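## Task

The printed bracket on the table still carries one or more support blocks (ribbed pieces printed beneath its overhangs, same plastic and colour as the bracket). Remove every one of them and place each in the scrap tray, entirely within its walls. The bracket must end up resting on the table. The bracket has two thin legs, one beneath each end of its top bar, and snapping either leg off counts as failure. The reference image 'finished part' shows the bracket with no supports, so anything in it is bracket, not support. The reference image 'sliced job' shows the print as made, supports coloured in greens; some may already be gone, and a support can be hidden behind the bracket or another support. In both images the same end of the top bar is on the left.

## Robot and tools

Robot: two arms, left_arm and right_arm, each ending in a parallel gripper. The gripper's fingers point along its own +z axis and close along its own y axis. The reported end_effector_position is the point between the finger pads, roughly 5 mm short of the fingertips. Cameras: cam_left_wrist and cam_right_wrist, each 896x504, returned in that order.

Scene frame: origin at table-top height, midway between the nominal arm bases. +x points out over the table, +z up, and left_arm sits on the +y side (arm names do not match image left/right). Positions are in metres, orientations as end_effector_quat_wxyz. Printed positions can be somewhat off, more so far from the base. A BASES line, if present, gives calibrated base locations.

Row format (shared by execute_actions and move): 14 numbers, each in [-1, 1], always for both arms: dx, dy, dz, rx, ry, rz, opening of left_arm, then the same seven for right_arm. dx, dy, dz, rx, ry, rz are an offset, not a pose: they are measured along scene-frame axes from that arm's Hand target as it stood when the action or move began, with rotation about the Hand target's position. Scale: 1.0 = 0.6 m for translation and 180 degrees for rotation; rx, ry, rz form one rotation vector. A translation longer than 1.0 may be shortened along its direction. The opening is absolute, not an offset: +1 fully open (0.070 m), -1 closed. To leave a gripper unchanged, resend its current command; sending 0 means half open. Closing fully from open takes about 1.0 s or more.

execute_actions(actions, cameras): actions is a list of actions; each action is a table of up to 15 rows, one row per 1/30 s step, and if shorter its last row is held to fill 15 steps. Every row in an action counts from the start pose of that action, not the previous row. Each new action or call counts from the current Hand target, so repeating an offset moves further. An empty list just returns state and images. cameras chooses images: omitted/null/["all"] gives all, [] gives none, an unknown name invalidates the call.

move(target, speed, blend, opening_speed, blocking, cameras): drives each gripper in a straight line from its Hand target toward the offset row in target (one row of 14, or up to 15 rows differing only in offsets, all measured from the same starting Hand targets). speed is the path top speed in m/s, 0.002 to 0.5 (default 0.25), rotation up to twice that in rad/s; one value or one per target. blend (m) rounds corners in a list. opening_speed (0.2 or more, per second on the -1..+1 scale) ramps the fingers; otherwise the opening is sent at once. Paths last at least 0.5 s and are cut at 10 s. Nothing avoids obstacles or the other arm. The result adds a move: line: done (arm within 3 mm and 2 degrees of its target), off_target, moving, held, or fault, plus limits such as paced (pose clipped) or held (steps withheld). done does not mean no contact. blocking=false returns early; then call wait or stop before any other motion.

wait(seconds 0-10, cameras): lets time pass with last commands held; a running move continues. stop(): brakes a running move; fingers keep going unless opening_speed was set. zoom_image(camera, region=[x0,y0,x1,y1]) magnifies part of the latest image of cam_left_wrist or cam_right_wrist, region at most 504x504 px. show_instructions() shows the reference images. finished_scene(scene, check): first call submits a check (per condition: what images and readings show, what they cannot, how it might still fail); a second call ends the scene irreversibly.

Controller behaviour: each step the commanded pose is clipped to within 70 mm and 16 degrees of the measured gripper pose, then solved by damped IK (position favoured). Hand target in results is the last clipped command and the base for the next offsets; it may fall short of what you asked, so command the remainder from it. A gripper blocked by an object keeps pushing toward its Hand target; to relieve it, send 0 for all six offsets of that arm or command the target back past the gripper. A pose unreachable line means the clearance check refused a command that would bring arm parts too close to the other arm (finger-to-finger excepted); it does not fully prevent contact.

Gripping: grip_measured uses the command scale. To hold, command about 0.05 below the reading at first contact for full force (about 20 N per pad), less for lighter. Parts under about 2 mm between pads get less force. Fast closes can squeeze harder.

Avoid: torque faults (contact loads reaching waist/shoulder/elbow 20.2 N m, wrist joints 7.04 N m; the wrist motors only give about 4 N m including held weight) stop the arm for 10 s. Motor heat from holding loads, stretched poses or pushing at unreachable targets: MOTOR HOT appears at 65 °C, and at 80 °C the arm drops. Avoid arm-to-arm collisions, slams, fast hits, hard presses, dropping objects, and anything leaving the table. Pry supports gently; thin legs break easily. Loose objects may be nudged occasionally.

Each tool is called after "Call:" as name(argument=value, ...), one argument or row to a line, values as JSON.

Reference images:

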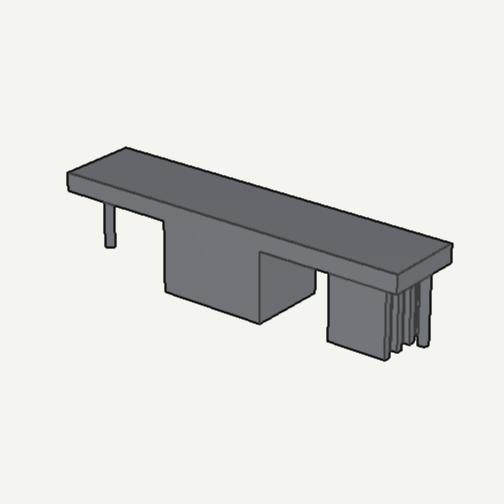

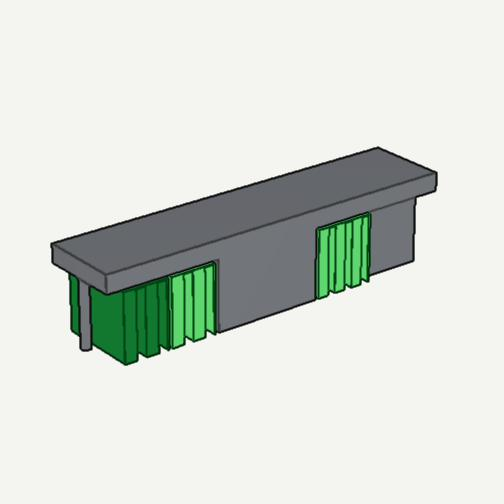

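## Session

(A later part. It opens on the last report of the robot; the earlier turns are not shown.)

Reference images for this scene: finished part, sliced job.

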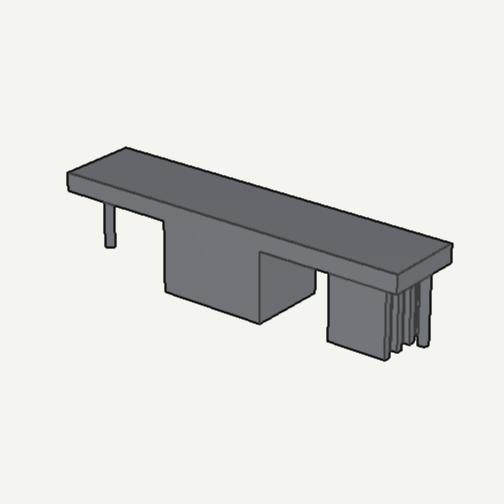

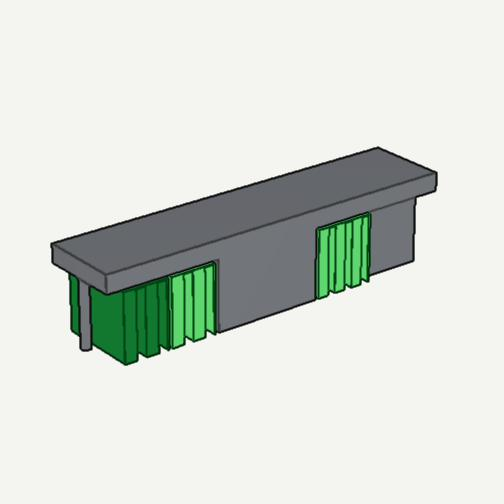

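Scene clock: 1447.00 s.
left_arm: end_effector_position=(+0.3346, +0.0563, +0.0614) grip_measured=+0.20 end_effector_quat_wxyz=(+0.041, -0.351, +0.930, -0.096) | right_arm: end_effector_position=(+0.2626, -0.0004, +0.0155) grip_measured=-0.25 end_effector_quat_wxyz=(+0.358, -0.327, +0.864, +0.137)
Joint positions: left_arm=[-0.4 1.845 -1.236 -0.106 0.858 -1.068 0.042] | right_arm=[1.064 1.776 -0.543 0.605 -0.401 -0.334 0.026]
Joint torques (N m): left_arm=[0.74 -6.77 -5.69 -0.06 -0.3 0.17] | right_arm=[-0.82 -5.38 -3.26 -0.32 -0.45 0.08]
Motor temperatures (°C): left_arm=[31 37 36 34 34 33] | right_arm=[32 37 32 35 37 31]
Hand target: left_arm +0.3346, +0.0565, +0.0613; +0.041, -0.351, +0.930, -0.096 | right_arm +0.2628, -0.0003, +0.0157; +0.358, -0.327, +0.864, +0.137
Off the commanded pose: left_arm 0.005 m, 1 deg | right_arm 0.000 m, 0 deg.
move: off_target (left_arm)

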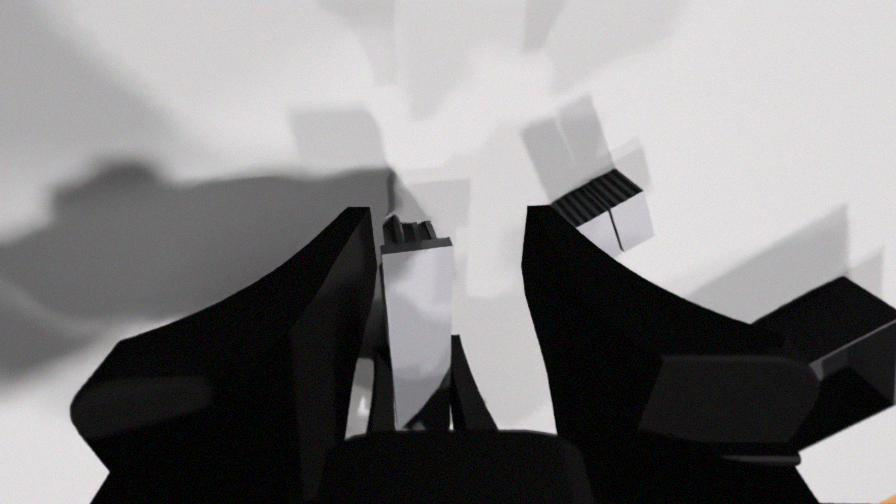

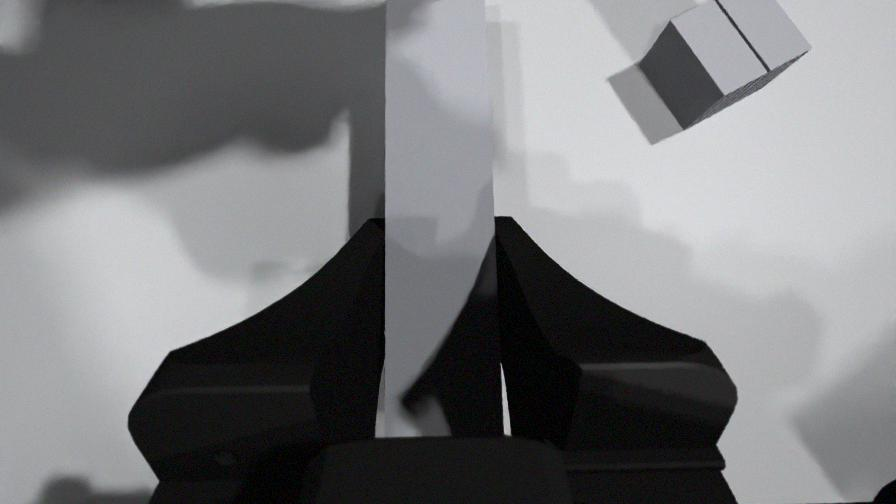

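Call:
move(
  target=[-0.0042,0.0047,-0.0767,0,0,0,0.2,0,0,0,0,0,0,-0.42],
  speed=0.1,
  cameras=["cam_left_wrist"],
)

Call:
zoom_image(
  camera="cam_left_wrist",
  region=[340, 190, 560, 440],
)

Scene clock: 1530.30 s.
left_arm: end_effector_position=(+0.3313, +0.0583, +0.0143) grip_measured=+0.20 end_effector_quat_wxyz=(+0.040, -0.350, +0.931, -0.095) | right_arm: end_effector_position=(+0.2626, -0.0004, +0.0155) grip_measured=-0.25 end_effector_quat_wxyz=(+0.358, -0.327, +0.864, +0.137)
Joint positions: left_arm=[-0.397 1.919 -1.135 -0.13 0.688 -1.032 0.042] | right_arm=[1.064 1.776 -0.543 0.605 -0.401 -0.334 0.026]
Joint torques (N m): left_arm=[1.1 -8.76 -5.46 -0.15 -0.3 0.06] | right_arm=[-0.78 -5.39 -3.25 -0.32 -0.45 0.07]
Motor temperatures (°C): left_arm=[31 40 35 34 34 33] | right_arm=[32 37 32 35 37 31]
Hand target: left_arm +0.3320, +0.0582, +0.0152; +0.041, -0.351, +0.931, -0.096 | right_arm +0.2628, -0.0003, +0.0157; +0.358, -0.327, +0.864, +0.137
Off the commanded pose: left_arm 0.002 m, 0 deg | right_arm 0.000 m, 0 deg.
move: done
Images, in order (width x height): cam_left_wrist 896x504.

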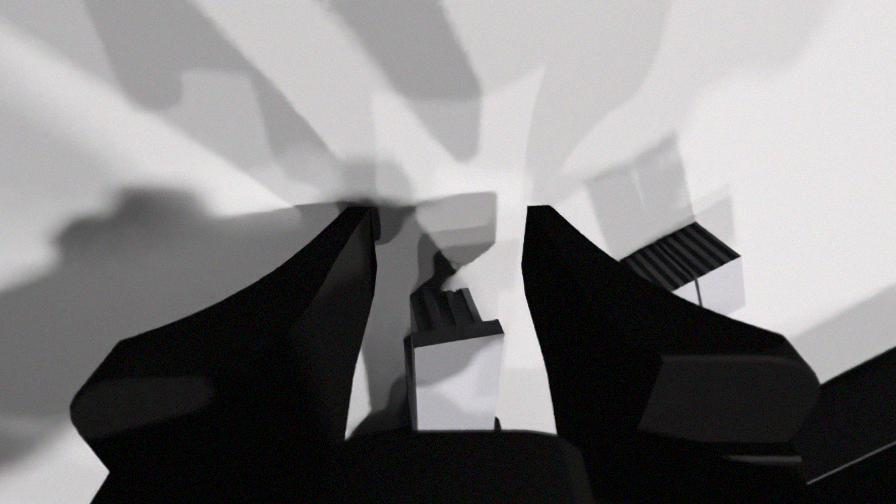

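Scaled by 2.016 from the camera's 896x504 image, which has a finer 1280x720 frame.

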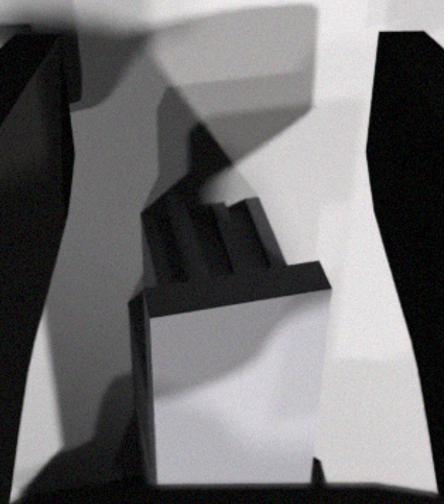

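Call:
move(
  target=[-0.0500,-0.0440,0,0,0,0,0.2,0,0,0,0,0,0,-0.42],
  speed=0.08,
  cameras=["cam_left_wrist","cam_right_wrist"],
)

Scene clock: 1550.37 s.
left_arm: end_effector_position=(+0.3023, +0.0311, +0.0153) grip_measured=+0.20 end_effector_quat_wxyz=(+0.041, -0.350, +0.931, -0.096) | right_arm: end_effector_position=(+0.2626, -0.0004, +0.0155) grip_measured=-0.25 end_effector_quat_wxyz=(+0.358, -0.327, +0.864, +0.137)
Joint positions: left_arm=[-0.51 1.875 -1.069 -0.097 0.654 -1.167 0.042] | right_arm=[1.064 1.776 -0.543 0.605 -0.401 -0.334 0.026]
Joint torques (N m): left_arm=[1.17 -7.82 -5.01 0 -0.45 0.19] | right_arm=[-0.8 -5.38 -3.22 -0.32 -0.45 0.05]
Motor temperatures (°C): left_arm=[31 40 35 34 34 33] | right_arm=[32 37 32 35 37 31]
Hand target: left_arm +0.3029, +0.0314, +0.0155; +0.042, -0.350, +0.931, -0.096 | right_arm +0.2628, -0.0003, +0.0157; +0.358, -0.327, +0.864, +0.137
Off the commanded pose: left_arm 0.001 m, 0 deg | right_arm 0.000 m, 0 deg.
move: done

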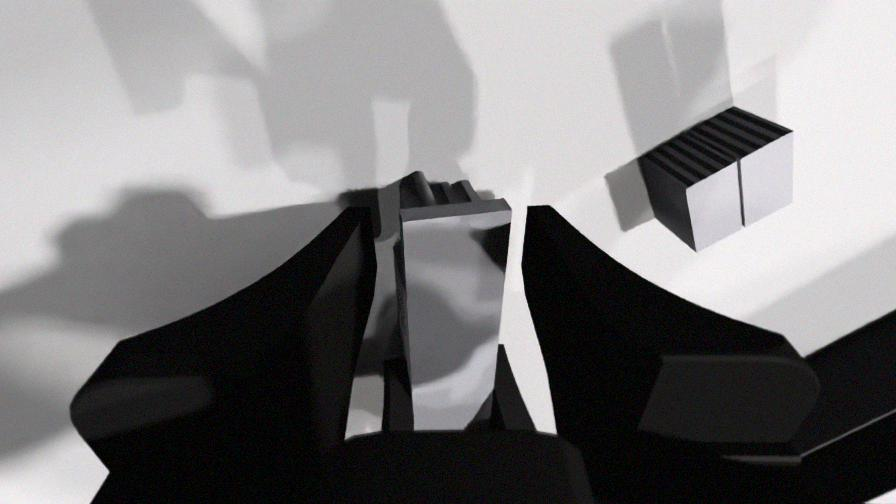

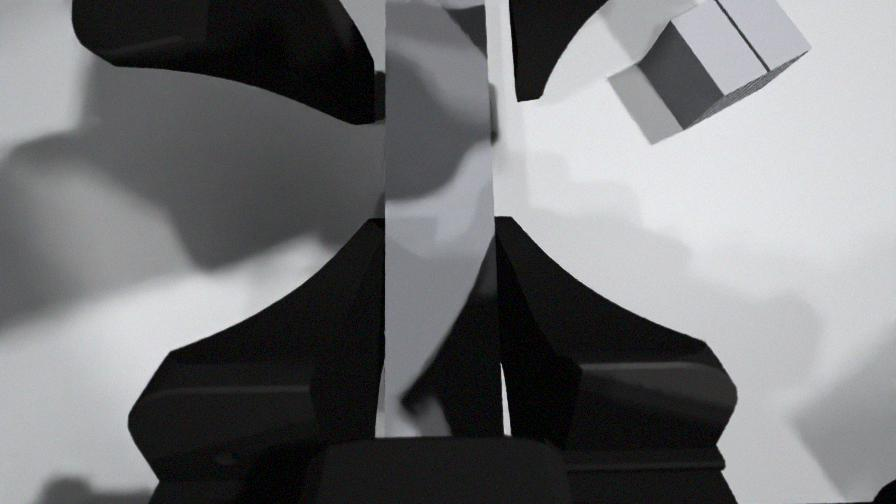

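Call:
zoom_image(
  camera="cam_left_wrist",
  region=[340, 160, 560, 440],
)

Call:
zoom_image(
  camera="cam_right_wrist",
  region=[330, 0, 600, 230],
)

Scaled by 1.800 from the camera's 896x504 image, which has a finer 1280x720 frame.

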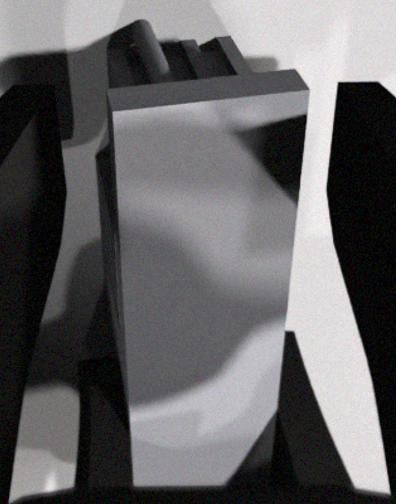

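Scaled by 1.867 from the camera's 896x504 image, which has a finer 1280x720 frame.

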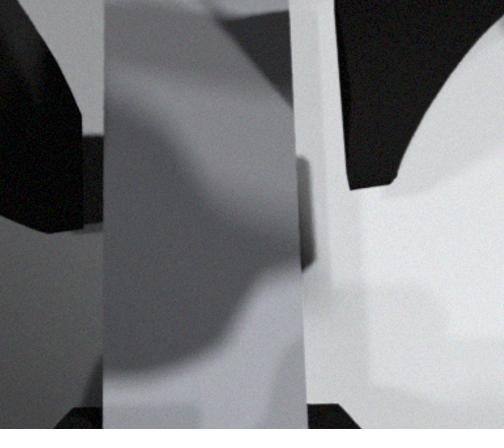

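Call:
zoom_image(
  camera="cam_left_wrist",
  region=[370, 190, 450, 360],
)

Scaled by 2.965 from the camera's 896x504 image, which has a finer 1280x720 frame.

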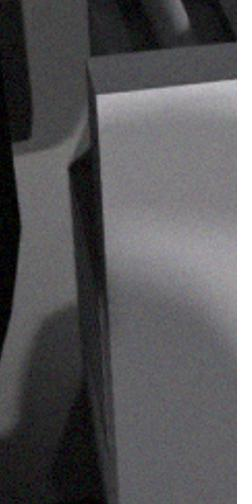

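Call:
move(
  target=[-0.0193,-0.0168,-0.0013,0,0,0,0.2,0,0,0,0,0,0,-0.42],
  speed=0.05,
  cameras=["cam_left_wrist","cam_right_wrist"],
)

Call:
zoom_image(
  camera="cam_left_wrist",
  region=[360, 120, 480, 360],
)

Scene clock: 1706.73 s.
left_arm: end_effector_position=(+0.2916, +0.0209, +0.0148) grip_measured=+0.20 end_effector_quat_wxyz=(+0.042, -0.351, +0.931, -0.096) | right_arm: end_effector_position=(+0.2626, -0.0004, +0.0155) grip_measured=-0.25 end_effector_quat_wxyz=(+0.358, -0.327, +0.864, +0.137)
Joint positions: left_arm=[-0.555 1.864 -1.048 -0.082 0.64 -1.223 0.042] | right_arm=[1.064 1.776 -0.543 0.605 -0.401 -0.334 0.026]
Joint torques (N m): left_arm=[0.62 -8.29 -4.42 0.05 -0.45 0.19] | right_arm=[-0.78 -5.4 -3.2 -0.31 -0.45 0.02]
Motor temperatures (°C): left_arm=[31 38 36 33 34 33] | right_arm=[32 37 32 34 37 31]
Hand target: left_arm +0.2917, +0.0211, +0.0148; +0.042, -0.350, +0.931, -0.096 | right_arm +0.2628, -0.0003, +0.0157; +0.358, -0.327, +0.864, +0.137
Off the commanded pose: left_arm 0.000 m, 0 deg | right_arm 0.000 m, 0 deg.
move: done

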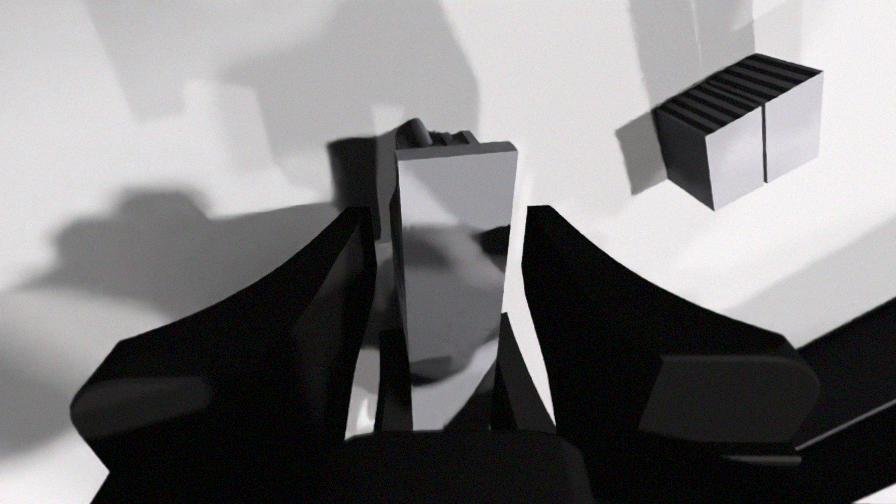

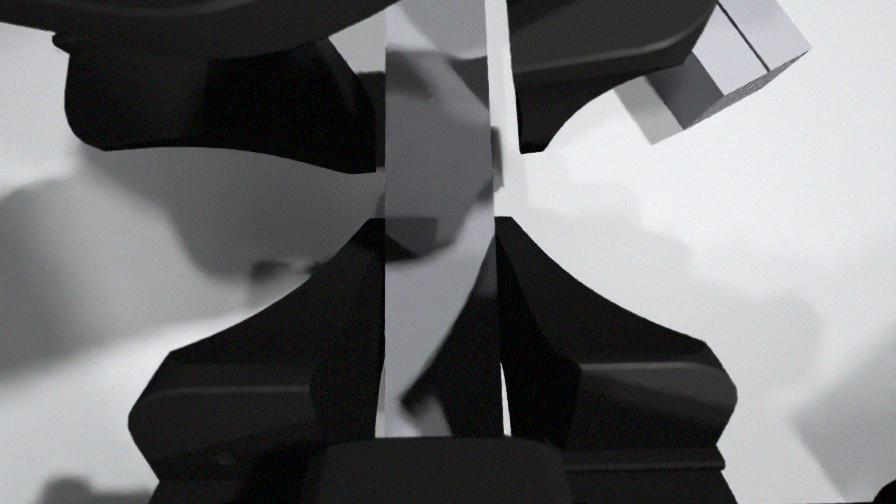

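Scaled by 2.100 from the camera's 896x504 image, which has a finer 1280x720 frame.

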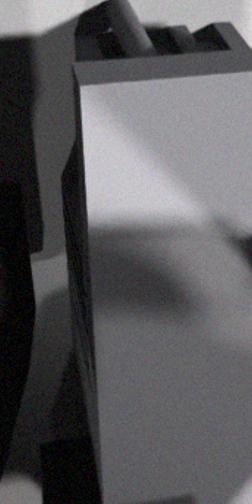

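Call:
move(
  target=[0,0,0,0,0,0,-0.23,0,0,0,0,0,0,-0.42],
  speed=0.05,
  opening_speed=0.5,
  cameras=["cam_left_wrist","cam_right_wrist"],
)

Call:
zoom_image(
  camera="cam_left_wrist",
  region=[360, 120, 540, 380],
)

Scene clock: 1720.13 s.
left_arm: end_effector_position=(+0.2916, +0.0209, +0.0148) grip_measured=-0.20 end_effector_quat_wxyz=(+0.042, -0.350, +0.931, -0.096) | right_arm: end_effector_position=(+0.2626, -0.0004, +0.0155) grip_measured=-0.25 end_effector_quat_wxyz=(+0.358, -0.327, +0.864, +0.137)
Joint positions: left_arm=[-0.555 1.864 -1.048 -0.082 0.64 -1.222 0.028] | right_arm=[1.064 1.776 -0.543 0.605 -0.401 -0.334 0.026]
Joint torques (N m): left_arm=[0.85 -8.29 -5.42 -0.18 -0.75 0.08] | right_arm=[-0.34 -5.42 -3.15 -0.24 -0.45 0.01]
Motor temperatures (°C): left_arm=[31 39 36 33 34 33] | right_arm=[32 37 32 34 37 31]
Hand target: left_arm +0.2917, +0.0211, +0.0148; +0.042, -0.350, +0.931, -0.096 | right_arm +0.2628, -0.0003, +0.0157; +0.358, -0.327, +0.864, +0.137
Off the commanded pose: left_arm 0.000 m, 0 deg | right_arm 0.000 m, 0 deg.
move: done

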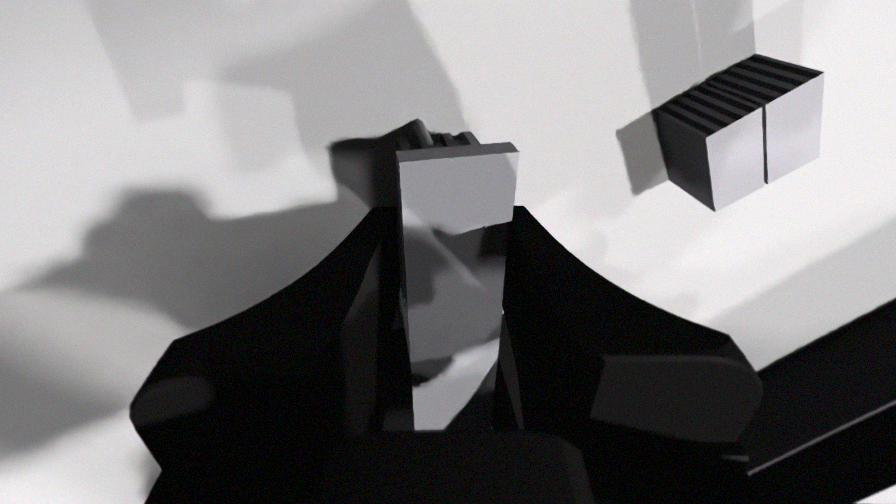

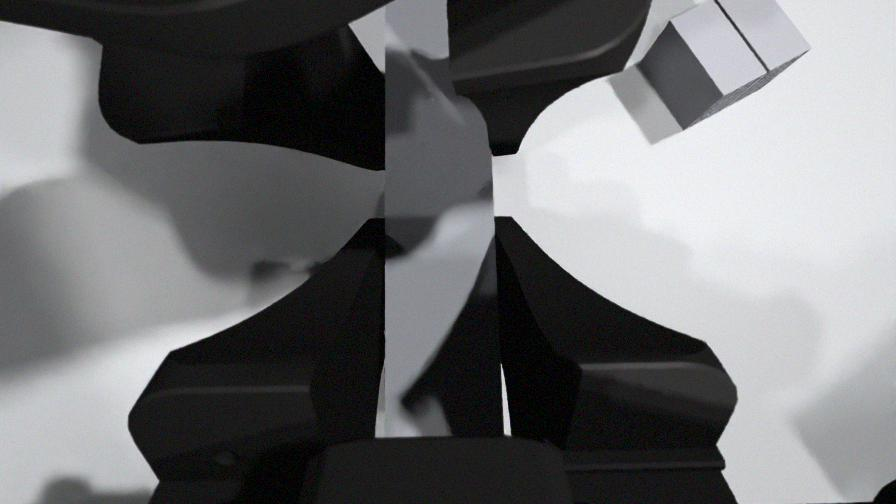

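Scaled by 1.938 from the camera's 896x504 image, which has a finer 1280x720 frame.

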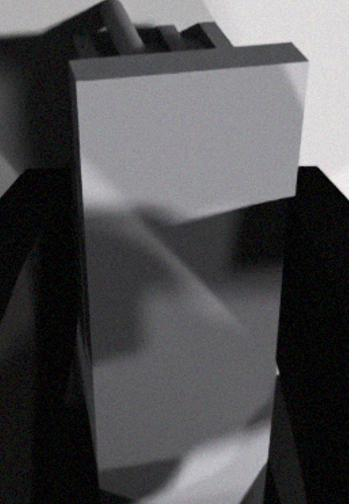

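Call:
move(
  target=[0.0060,-0.0070,0,-0.0168,-0.0146,0,-0.28,0,0,0,0,0,0,-0.42],
  speed=0.03,
  cameras=["cam_left_wrist","cam_right_wrist"],
)

Call:
move(
  target=[-0.0060,0.0070,0,0.0168,0.0146,0,0.0,0,0,0,0,0,0,-0.42],
  speed=0.05,
  cameras=["cam_left_wrist","cam_right_wrist"],
)

Call:
zoom_image(
  camera="cam_left_wrist",
  region=[360, 120, 560, 380],
)

Call:
zoom_image(
  camera="cam_right_wrist",
  region=[340, 0, 560, 230],
)

Scene clock: 1730.80 s.
left_arm: end_effector_position=(+0.2949, +0.0169, +0.0145) grip_measured=-0.23 end_effector_quat_wxyz=(+0.054, -0.348, +0.927, -0.128) | right_arm: end_effector_position=(+0.2632, -0.0006, +0.0157) grip_measured=-0.24 end_effector_quat_wxyz=(+0.359, -0.326, +0.864, +0.137)
Joint positions: left_arm=[-0.547 1.846 -1 -0.136 0.546 -1.167 0.027] | right_arm=[1.063 1.776 -0.543 0.605 -0.403 -0.334 0.026]
Joint torques (N m): left_arm=[-2.41 -6.81 -7.87 -1.35 -2.57 0.04] | right_arm=[3.97 -5.5 -3.56 -2.13 0.09 -0.25]
Motor temperatures (°C): left_arm=[31 39 36 34 35 33] | right_arm=[32 37 32 35 37 31]
Hand target: left_arm +0.2952, +0.0167, +0.0147; +0.054, -0.349, +0.927, -0.129 | right_arm +0.2628, -0.0003, +0.0157; +0.358, -0.327, +0.864, +0.137
Off the commanded pose: left_arm 0.000 m, 0 deg | right_arm 0.001 m, 0 deg.
move: done

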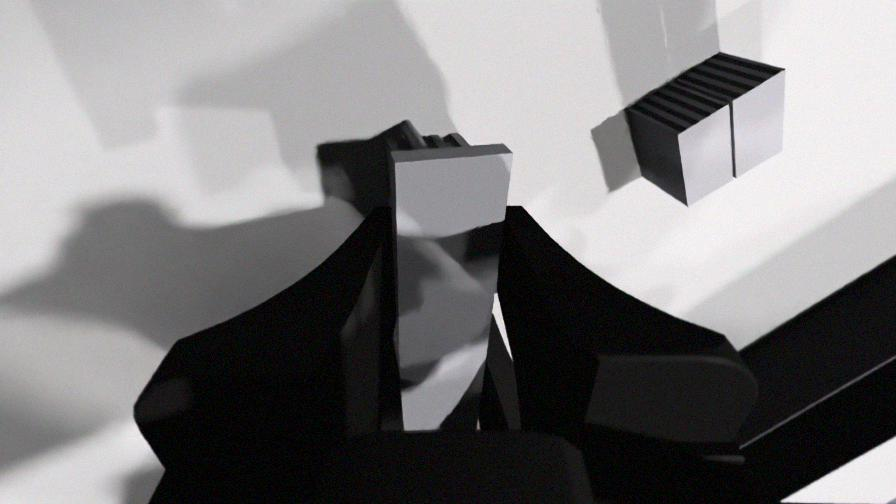

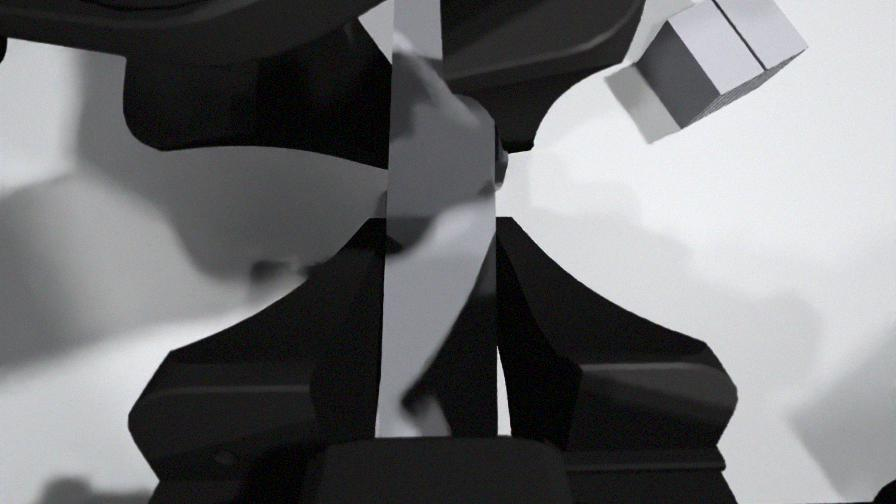

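Scene clock: 1731.77 s.
left_arm: end_effector_position=(+0.2919, +0.0210, +0.0152) grip_measured=+0.00 end_effector_quat_wxyz=(+0.042, -0.351, +0.931, -0.096) | right_arm: end_effector_position=(+0.2621, +0.0003, +0.0156) grip_measured=-0.25 end_effector_quat_wxyz=(+0.357, -0.328, +0.864, +0.138)
Joint positions: left_arm=[-0.555 1.863 -1.049 -0.082 0.64 -1.222 0.035] | right_arm=[1.066 1.776 -0.544 0.605 -0.4 -0.334 0.026]
Joint torques (N m): left_arm=[-0.38 -6.13 -4.67 -0.05 -0.47 0.19] | right_arm=[-1.05 -5.55 -2.26 0.01 -0.7 0.04]
Motor temperatures (°C): left_arm=[31 39 36 34 35 33] | right_arm=[32 37 32 35 37 31]
Hand target: left_arm +0.2917, +0.0211, +0.0148; +0.042, -0.350, +0.931, -0.096 | right_arm +0.2628, -0.0003, +0.0157; +0.358, -0.327, +0.864, +0.137
Off the commanded pose: left_arm 0.001 m, 0 deg | right_arm 0.001 m, 0 deg.
move: done

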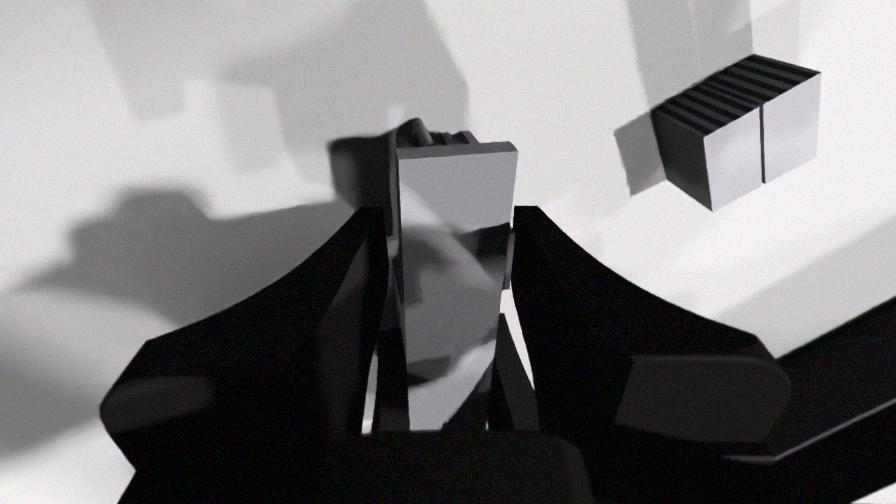

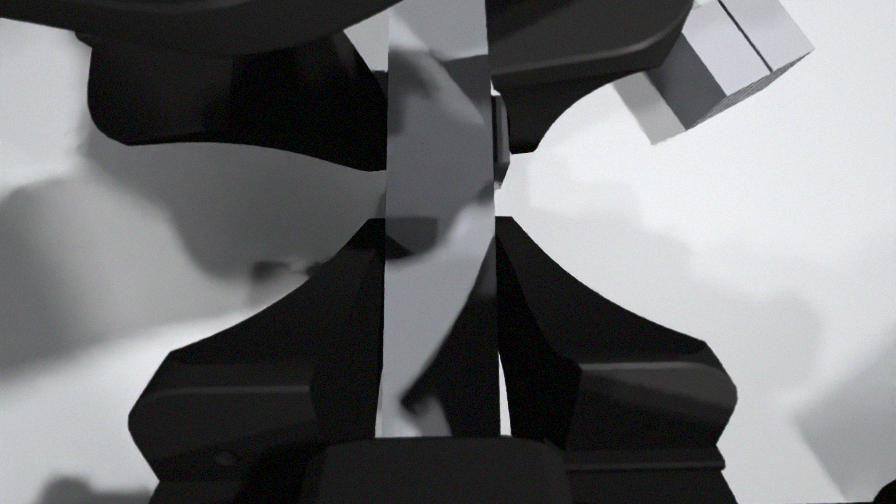

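Scaled by 1.938 from the camera's 896x504 image, which has a finer 1280x720 frame.

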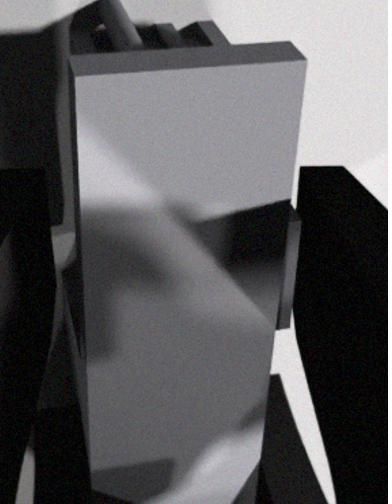

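Scaled by 2.191 from the camera's 896x504 image, which has a finer 1280x720 frame.

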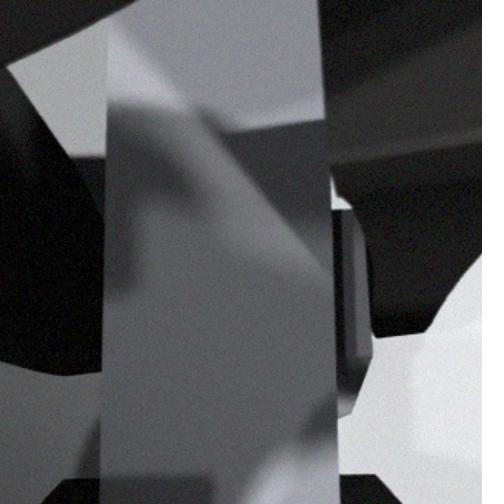

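Call:
execute_actions(
  actions=[],
)

Scene clock: 1755.77 s.
left_arm: end_effector_position=(+0.2919, +0.0210, +0.0152) grip_measured=+0.00 end_effector_quat_wxyz=(+0.042, -0.351, +0.931, -0.096) | right_arm: end_effector_position=(+0.2627, -0.0001, +0.0157) grip_measured=-0.25 end_effector_quat_wxyz=(+0.358, -0.327, +0.864, +0.137)
Joint positions: left_arm=[-0.555 1.863 -1.049 -0.082 0.64 -1.222 0.035] | right_arm=[1.064 1.776 -0.544 0.605 -0.401 -0.334 0.026]
Joint torques (N m): left_arm=[1.14 -8.31 -4.2 -0.21 -0.46 0.18] | right_arm=[-0.66 -6.05 -1.61 -0.3 -0.38 0.11]
Motor temperatures (°C): left_arm=[31 40 35 34 35 33] | right_arm=[32 37 31 35 37 31]
Hand target: left_arm +0.2917, +0.0211, +0.0148; +0.042, -0.350, +0.931, -0.096 | right_arm +0.2628, -0.0003, +0.0157; +0.358, -0.327, +0.864, +0.137
Tool commands: left_gripper/opening=+0.0 right_gripper/opening=-0.42
Off the commanded pose: left_arm 0.001 m, 0 deg | right_arm 0.000 m, 0 deg.

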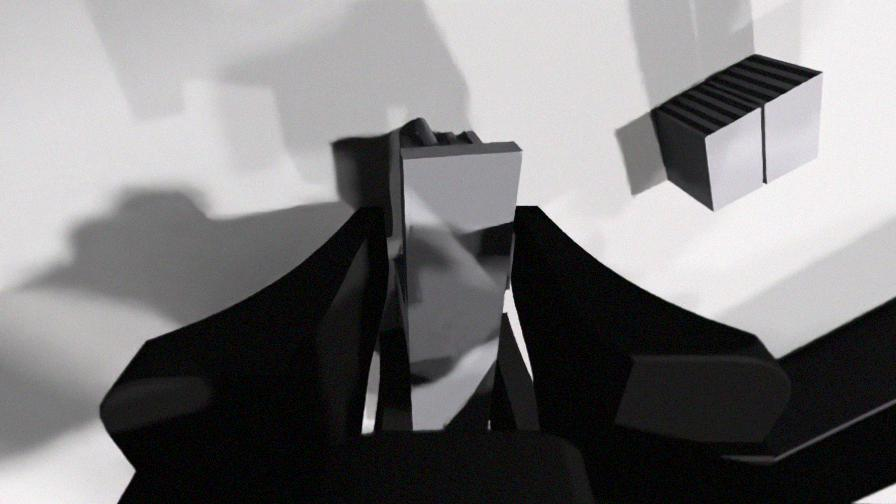

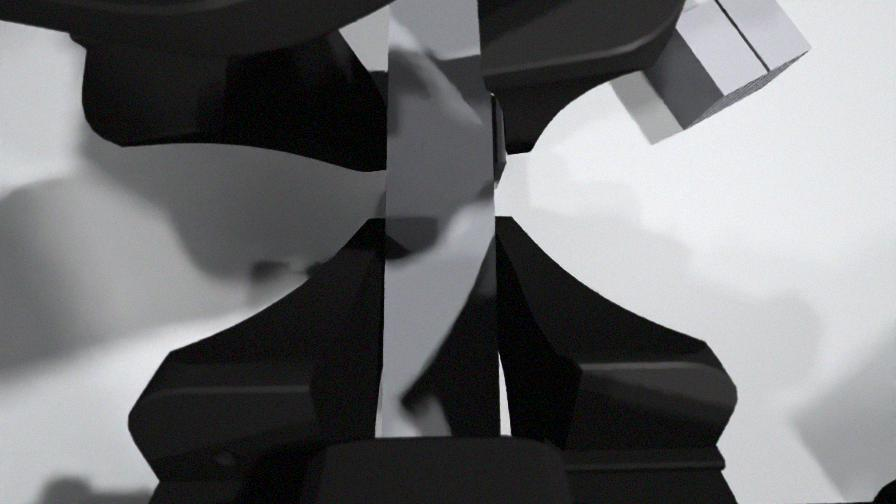

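Call:
zoom_image(
  camera="cam_left_wrist",
  region=[340, 90, 600, 300],
)

Call:
zoom_image(
  camera="cam_right_wrist",
  region=[340, 60, 600, 270],
)

Scaled by 1.938 from the camera's 896x504 image, which has a finer 1280x720 frame.

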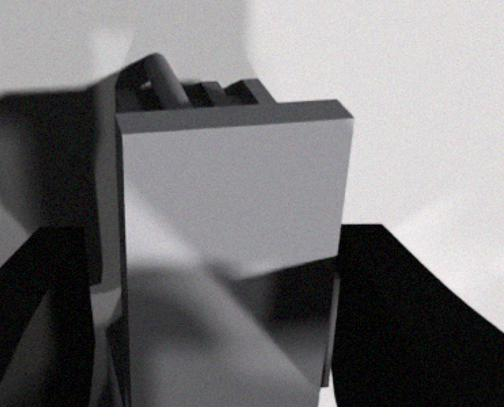

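Scaled by 1.938 from the camera's 896x504 image, which has a finer 1280x720 frame.

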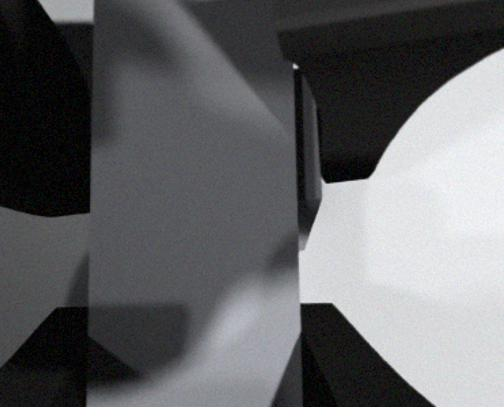

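Call:
move(
  target=[
    [0.0752, 0.0659, 0.0, 0, 0, 0, 0.2, 0, 0, 0, 0, 0, 0, -0.42],
    [0.0752, 0.0859, 0.07, 0, 0, 0, 0.2, 0, 0, 0, 0, 0, 0, -0.42],
    [-0.05, 0.31, 0.12, 0, 0, 0, 0.2, 0, 0, 0, 0, 0, 0, -0.42],
  ],
  speed=[0.12, 0.15, 0.25],
  blend=[0.005, 0.02, 0],
)

Scene clock: 1834.67 s.
left_arm: end_effector_position=(+0.2559, +0.2067, +0.0835) grip_measured=+0.20 end_effector_quat_wxyz=(+0.037, -0.352, +0.930, -0.098) | right_arm: end_effector_position=(+0.2627, -0.0001, +0.0157) grip_measured=-0.25 end_effector_quat_wxyz=(+0.358, -0.327, +0.864, +0.137)
Joint positions: left_arm=[0.077 1.469 -0.854 -0.209 0.924 -0.538 0.042] | right_arm=[1.064 1.776 -0.544 0.605 -0.401 -0.334 0.026]
Joint torques (N m): left_arm=[-0.63 -4.04 -5.89 -0.31 -0.42 0.07] | right_arm=[-0.61 -6.27 -1.58 -0.32 -0.39 0.12]
Motor temperatures (°C): left_arm=[31 40 35 33 34 33] | right_arm=[32 37 31 34 36 31]
Hand target: left_arm +0.2562, +0.2064, +0.0836; +0.037, -0.351, +0.930, -0.098 | right_arm +0.2628, -0.0003, +0.0157; +0.358, -0.327, +0.864, +0.137
Off the commanded pose: left_arm 0.007 m, 1 deg | right_arm 0.000 m, 0 deg.
move: off_target (left_arm)

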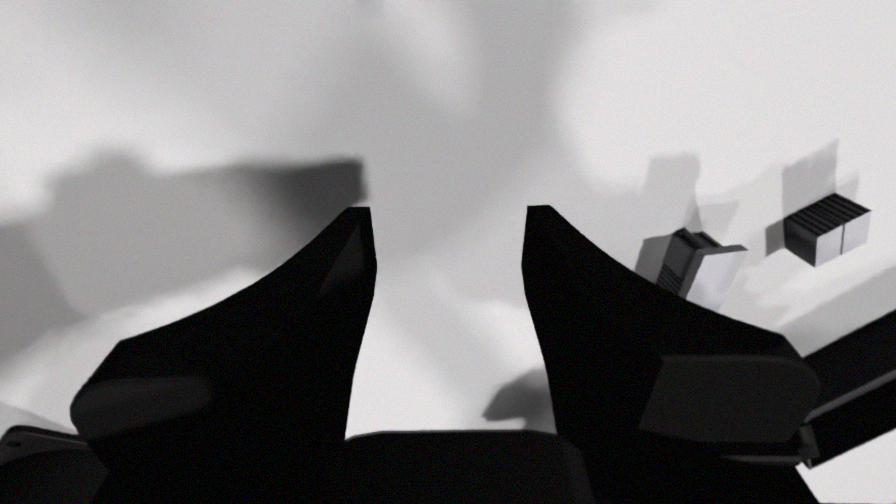

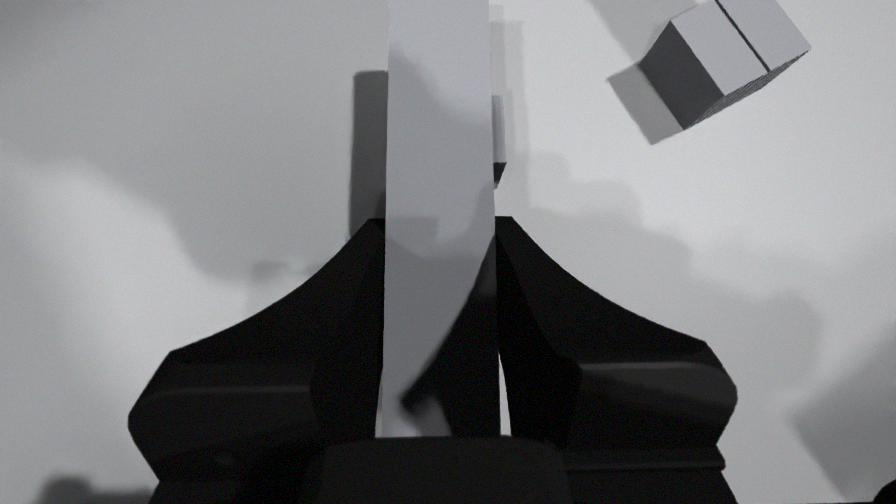

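Call:
zoom_image(
  camera="cam_left_wrist",
  region=[600, 130, 896, 330],
)

Call:
zoom_image(
  camera="cam_right_wrist",
  region=[340, 0, 600, 240],
)

Scaled by 1.703 from the camera's 896x504 image, which has a finer 1280x720 frame.

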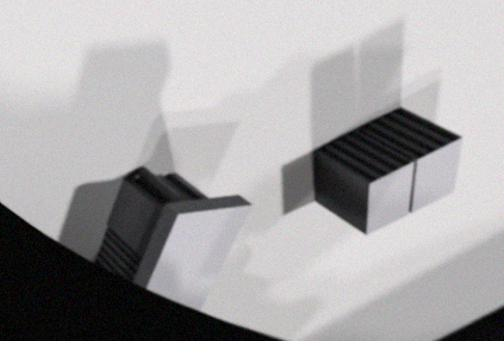

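Scaled by 1.938 from the camera's 896x504 image, which has a finer 1280x720 frame.

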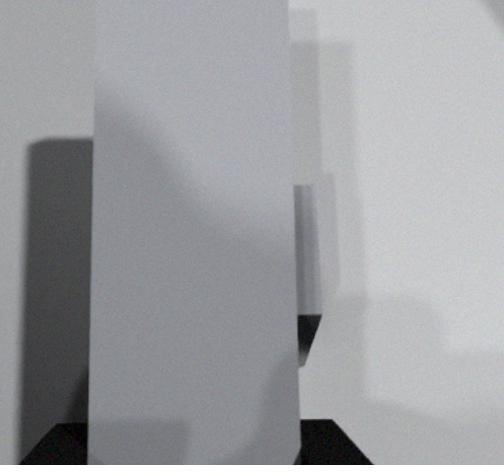

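Call:
move(
  target=[0, 0, 0, 0, 0, 0, 0.2, 0, 0, 0.025, 0, 0, 0, -0.42],
  speed=0.05,
)

Call:
zoom_image(
  camera="cam_left_wrist",
  region=[600, 130, 896, 330],
)

Call:
zoom_image(
  camera="cam_right_wrist",
  region=[340, 0, 600, 240],
)

Scene clock: 1849.10 s.
left_arm: end_effector_position=(+0.2559, +0.2064, +0.0835) grip_measured=+0.20 end_effector_quat_wxyz=(+0.037, -0.351, +0.930, -0.098) | right_arm: end_effector_position=(+0.2628, -0.0003, +0.0310) grip_measured=-0.25 end_effector_quat_wxyz=(+0.358, -0.327, +0.864, +0.137)
Joint positions: left_arm=[0.076 1.469 -0.854 -0.209 0.924 -0.538 0.042] | right_arm=[1.064 1.715 -0.559 0.726 -0.342 -0.464 0.026]
Joint torques (N m): left_arm=[-0.63 -3.15 -5.86 -0.11 -0.41 0.19] | right_arm=[-0.15 -6.48 -3.53 -0.3 -0.5 0.11]
Motor temperatures (°C): left_arm=[31 39 35 33 34 33] | right_arm=[32 38 31 34 36 31]
Hand target: left_arm +0.2562, +0.2064, +0.0836; +0.037, -0.351, +0.930, -0.098 | right_arm +0.2628, -0.0002, +0.0310; +0.358, -0.327, +0.864, +0.137
Off the commanded pose: left_arm 0.000 m, 0 deg | right_arm 0.000 m, 0 deg.
move: done

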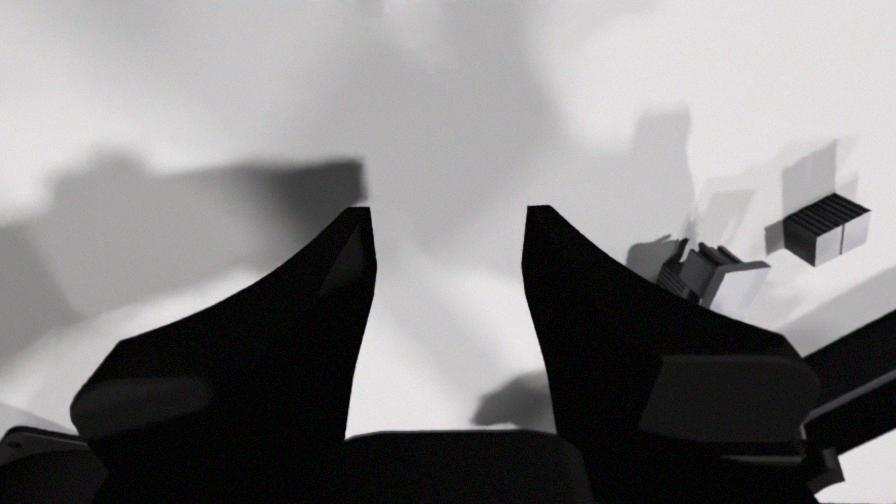

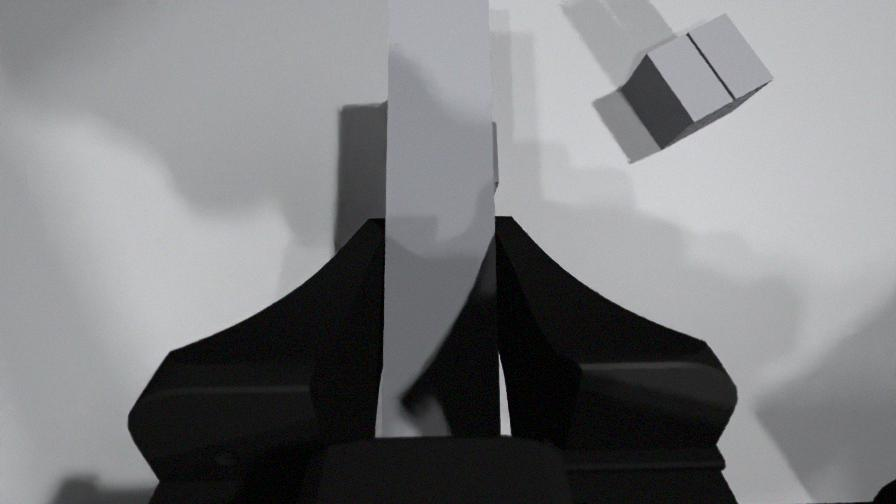

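Scaled by 1.703 from the camera's 896x504 image, which has a finer 1280x720 frame.

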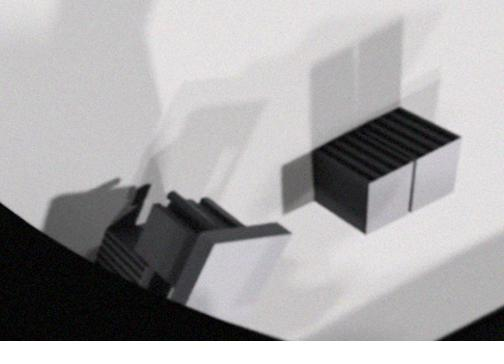

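Scaled by 1.938 from the camera's 896x504 image, which has a finer 1280x720 frame.

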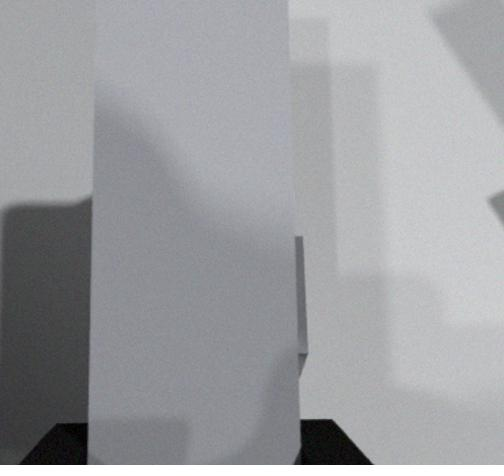

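Call:
zoom_image(
  camera="cam_left_wrist",
  region=[640, 220, 780, 310],
)

Scaled by 3.600 from the camera's 896x504 image, which has a finer 1280x720 frame.

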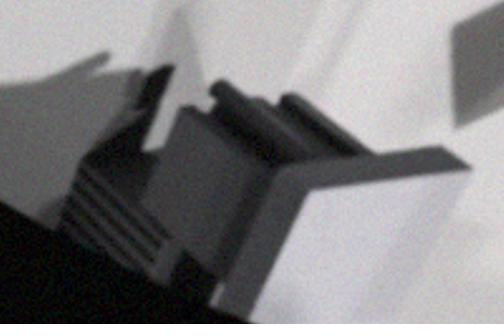

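Call:
move(
  target=[
    [0, 0, 0, 0, 0, 0, 0.2, 0, 0, 0.0417, 0, 0, 0, -0.42],
    [0, 0, 0, 0, 0, 0, 0.2, -0.1213, -0.0497, 0.0417, 0, 0, 0.1028, -0.42],
  ],
  speed=[0.1, 0.15],
  blend=[0.004, 0],
)

Call:
zoom_image(
  camera="cam_left_wrist",
  region=[600, 130, 896, 330],
)

Scene clock: 1968.80 s.
left_arm: end_effector_position=(+0.2559, +0.2064, +0.0835) grip_measured=+0.20 end_effector_quat_wxyz=(+0.037, -0.351, +0.930, -0.098) | right_arm: end_effector_position=(+0.1900, -0.0303, +0.0569) grip_measured=-0.25 end_effector_quat_wxyz=(+0.332, -0.461, +0.801, +0.190)
Joint positions: left_arm=[0.076 1.469 -0.854 -0.209 0.924 -0.538 0.042] | right_arm=[1.059 1.394 -0.34 -0.006 -0.181 0.002 0.026]
Joint torques (N m): left_arm=[-0.62 -3.16 -5.81 -0.12 -0.38 0.17] | right_arm=[-0.76 -3.35 -2.36 0.14 -0.73 -0.14]
Motor temperatures (°C): left_arm=[31 36 36 33 34 33] | right_arm=[32 37 32 34 38 31]
Hand target: left_arm +0.2562, +0.2064, +0.0836; +0.037, -0.351, +0.930, -0.098 | right_arm +0.1902, -0.0306, +0.0566; +0.331, -0.461, +0.801, +0.191
Off the commanded pose: left_arm 0.000 m, 0 deg | right_arm 0.001 m, 0 deg.
move: done

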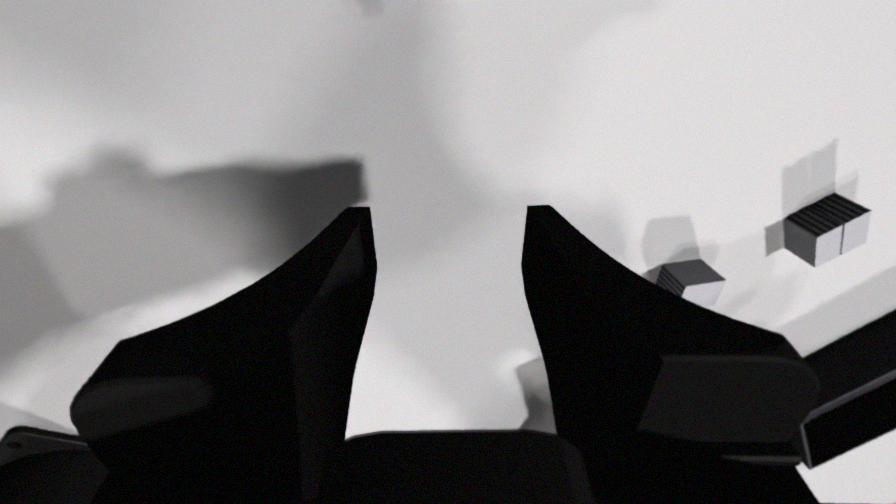

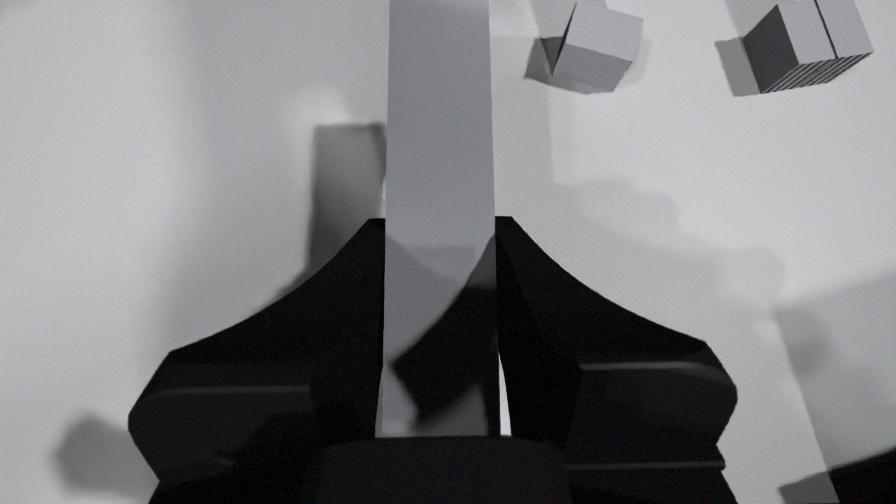

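Scaled by 1.703 from the camera's 896x504 image, which has a finer 1280x720 frame.

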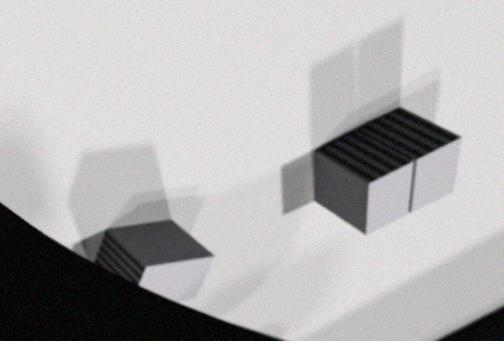

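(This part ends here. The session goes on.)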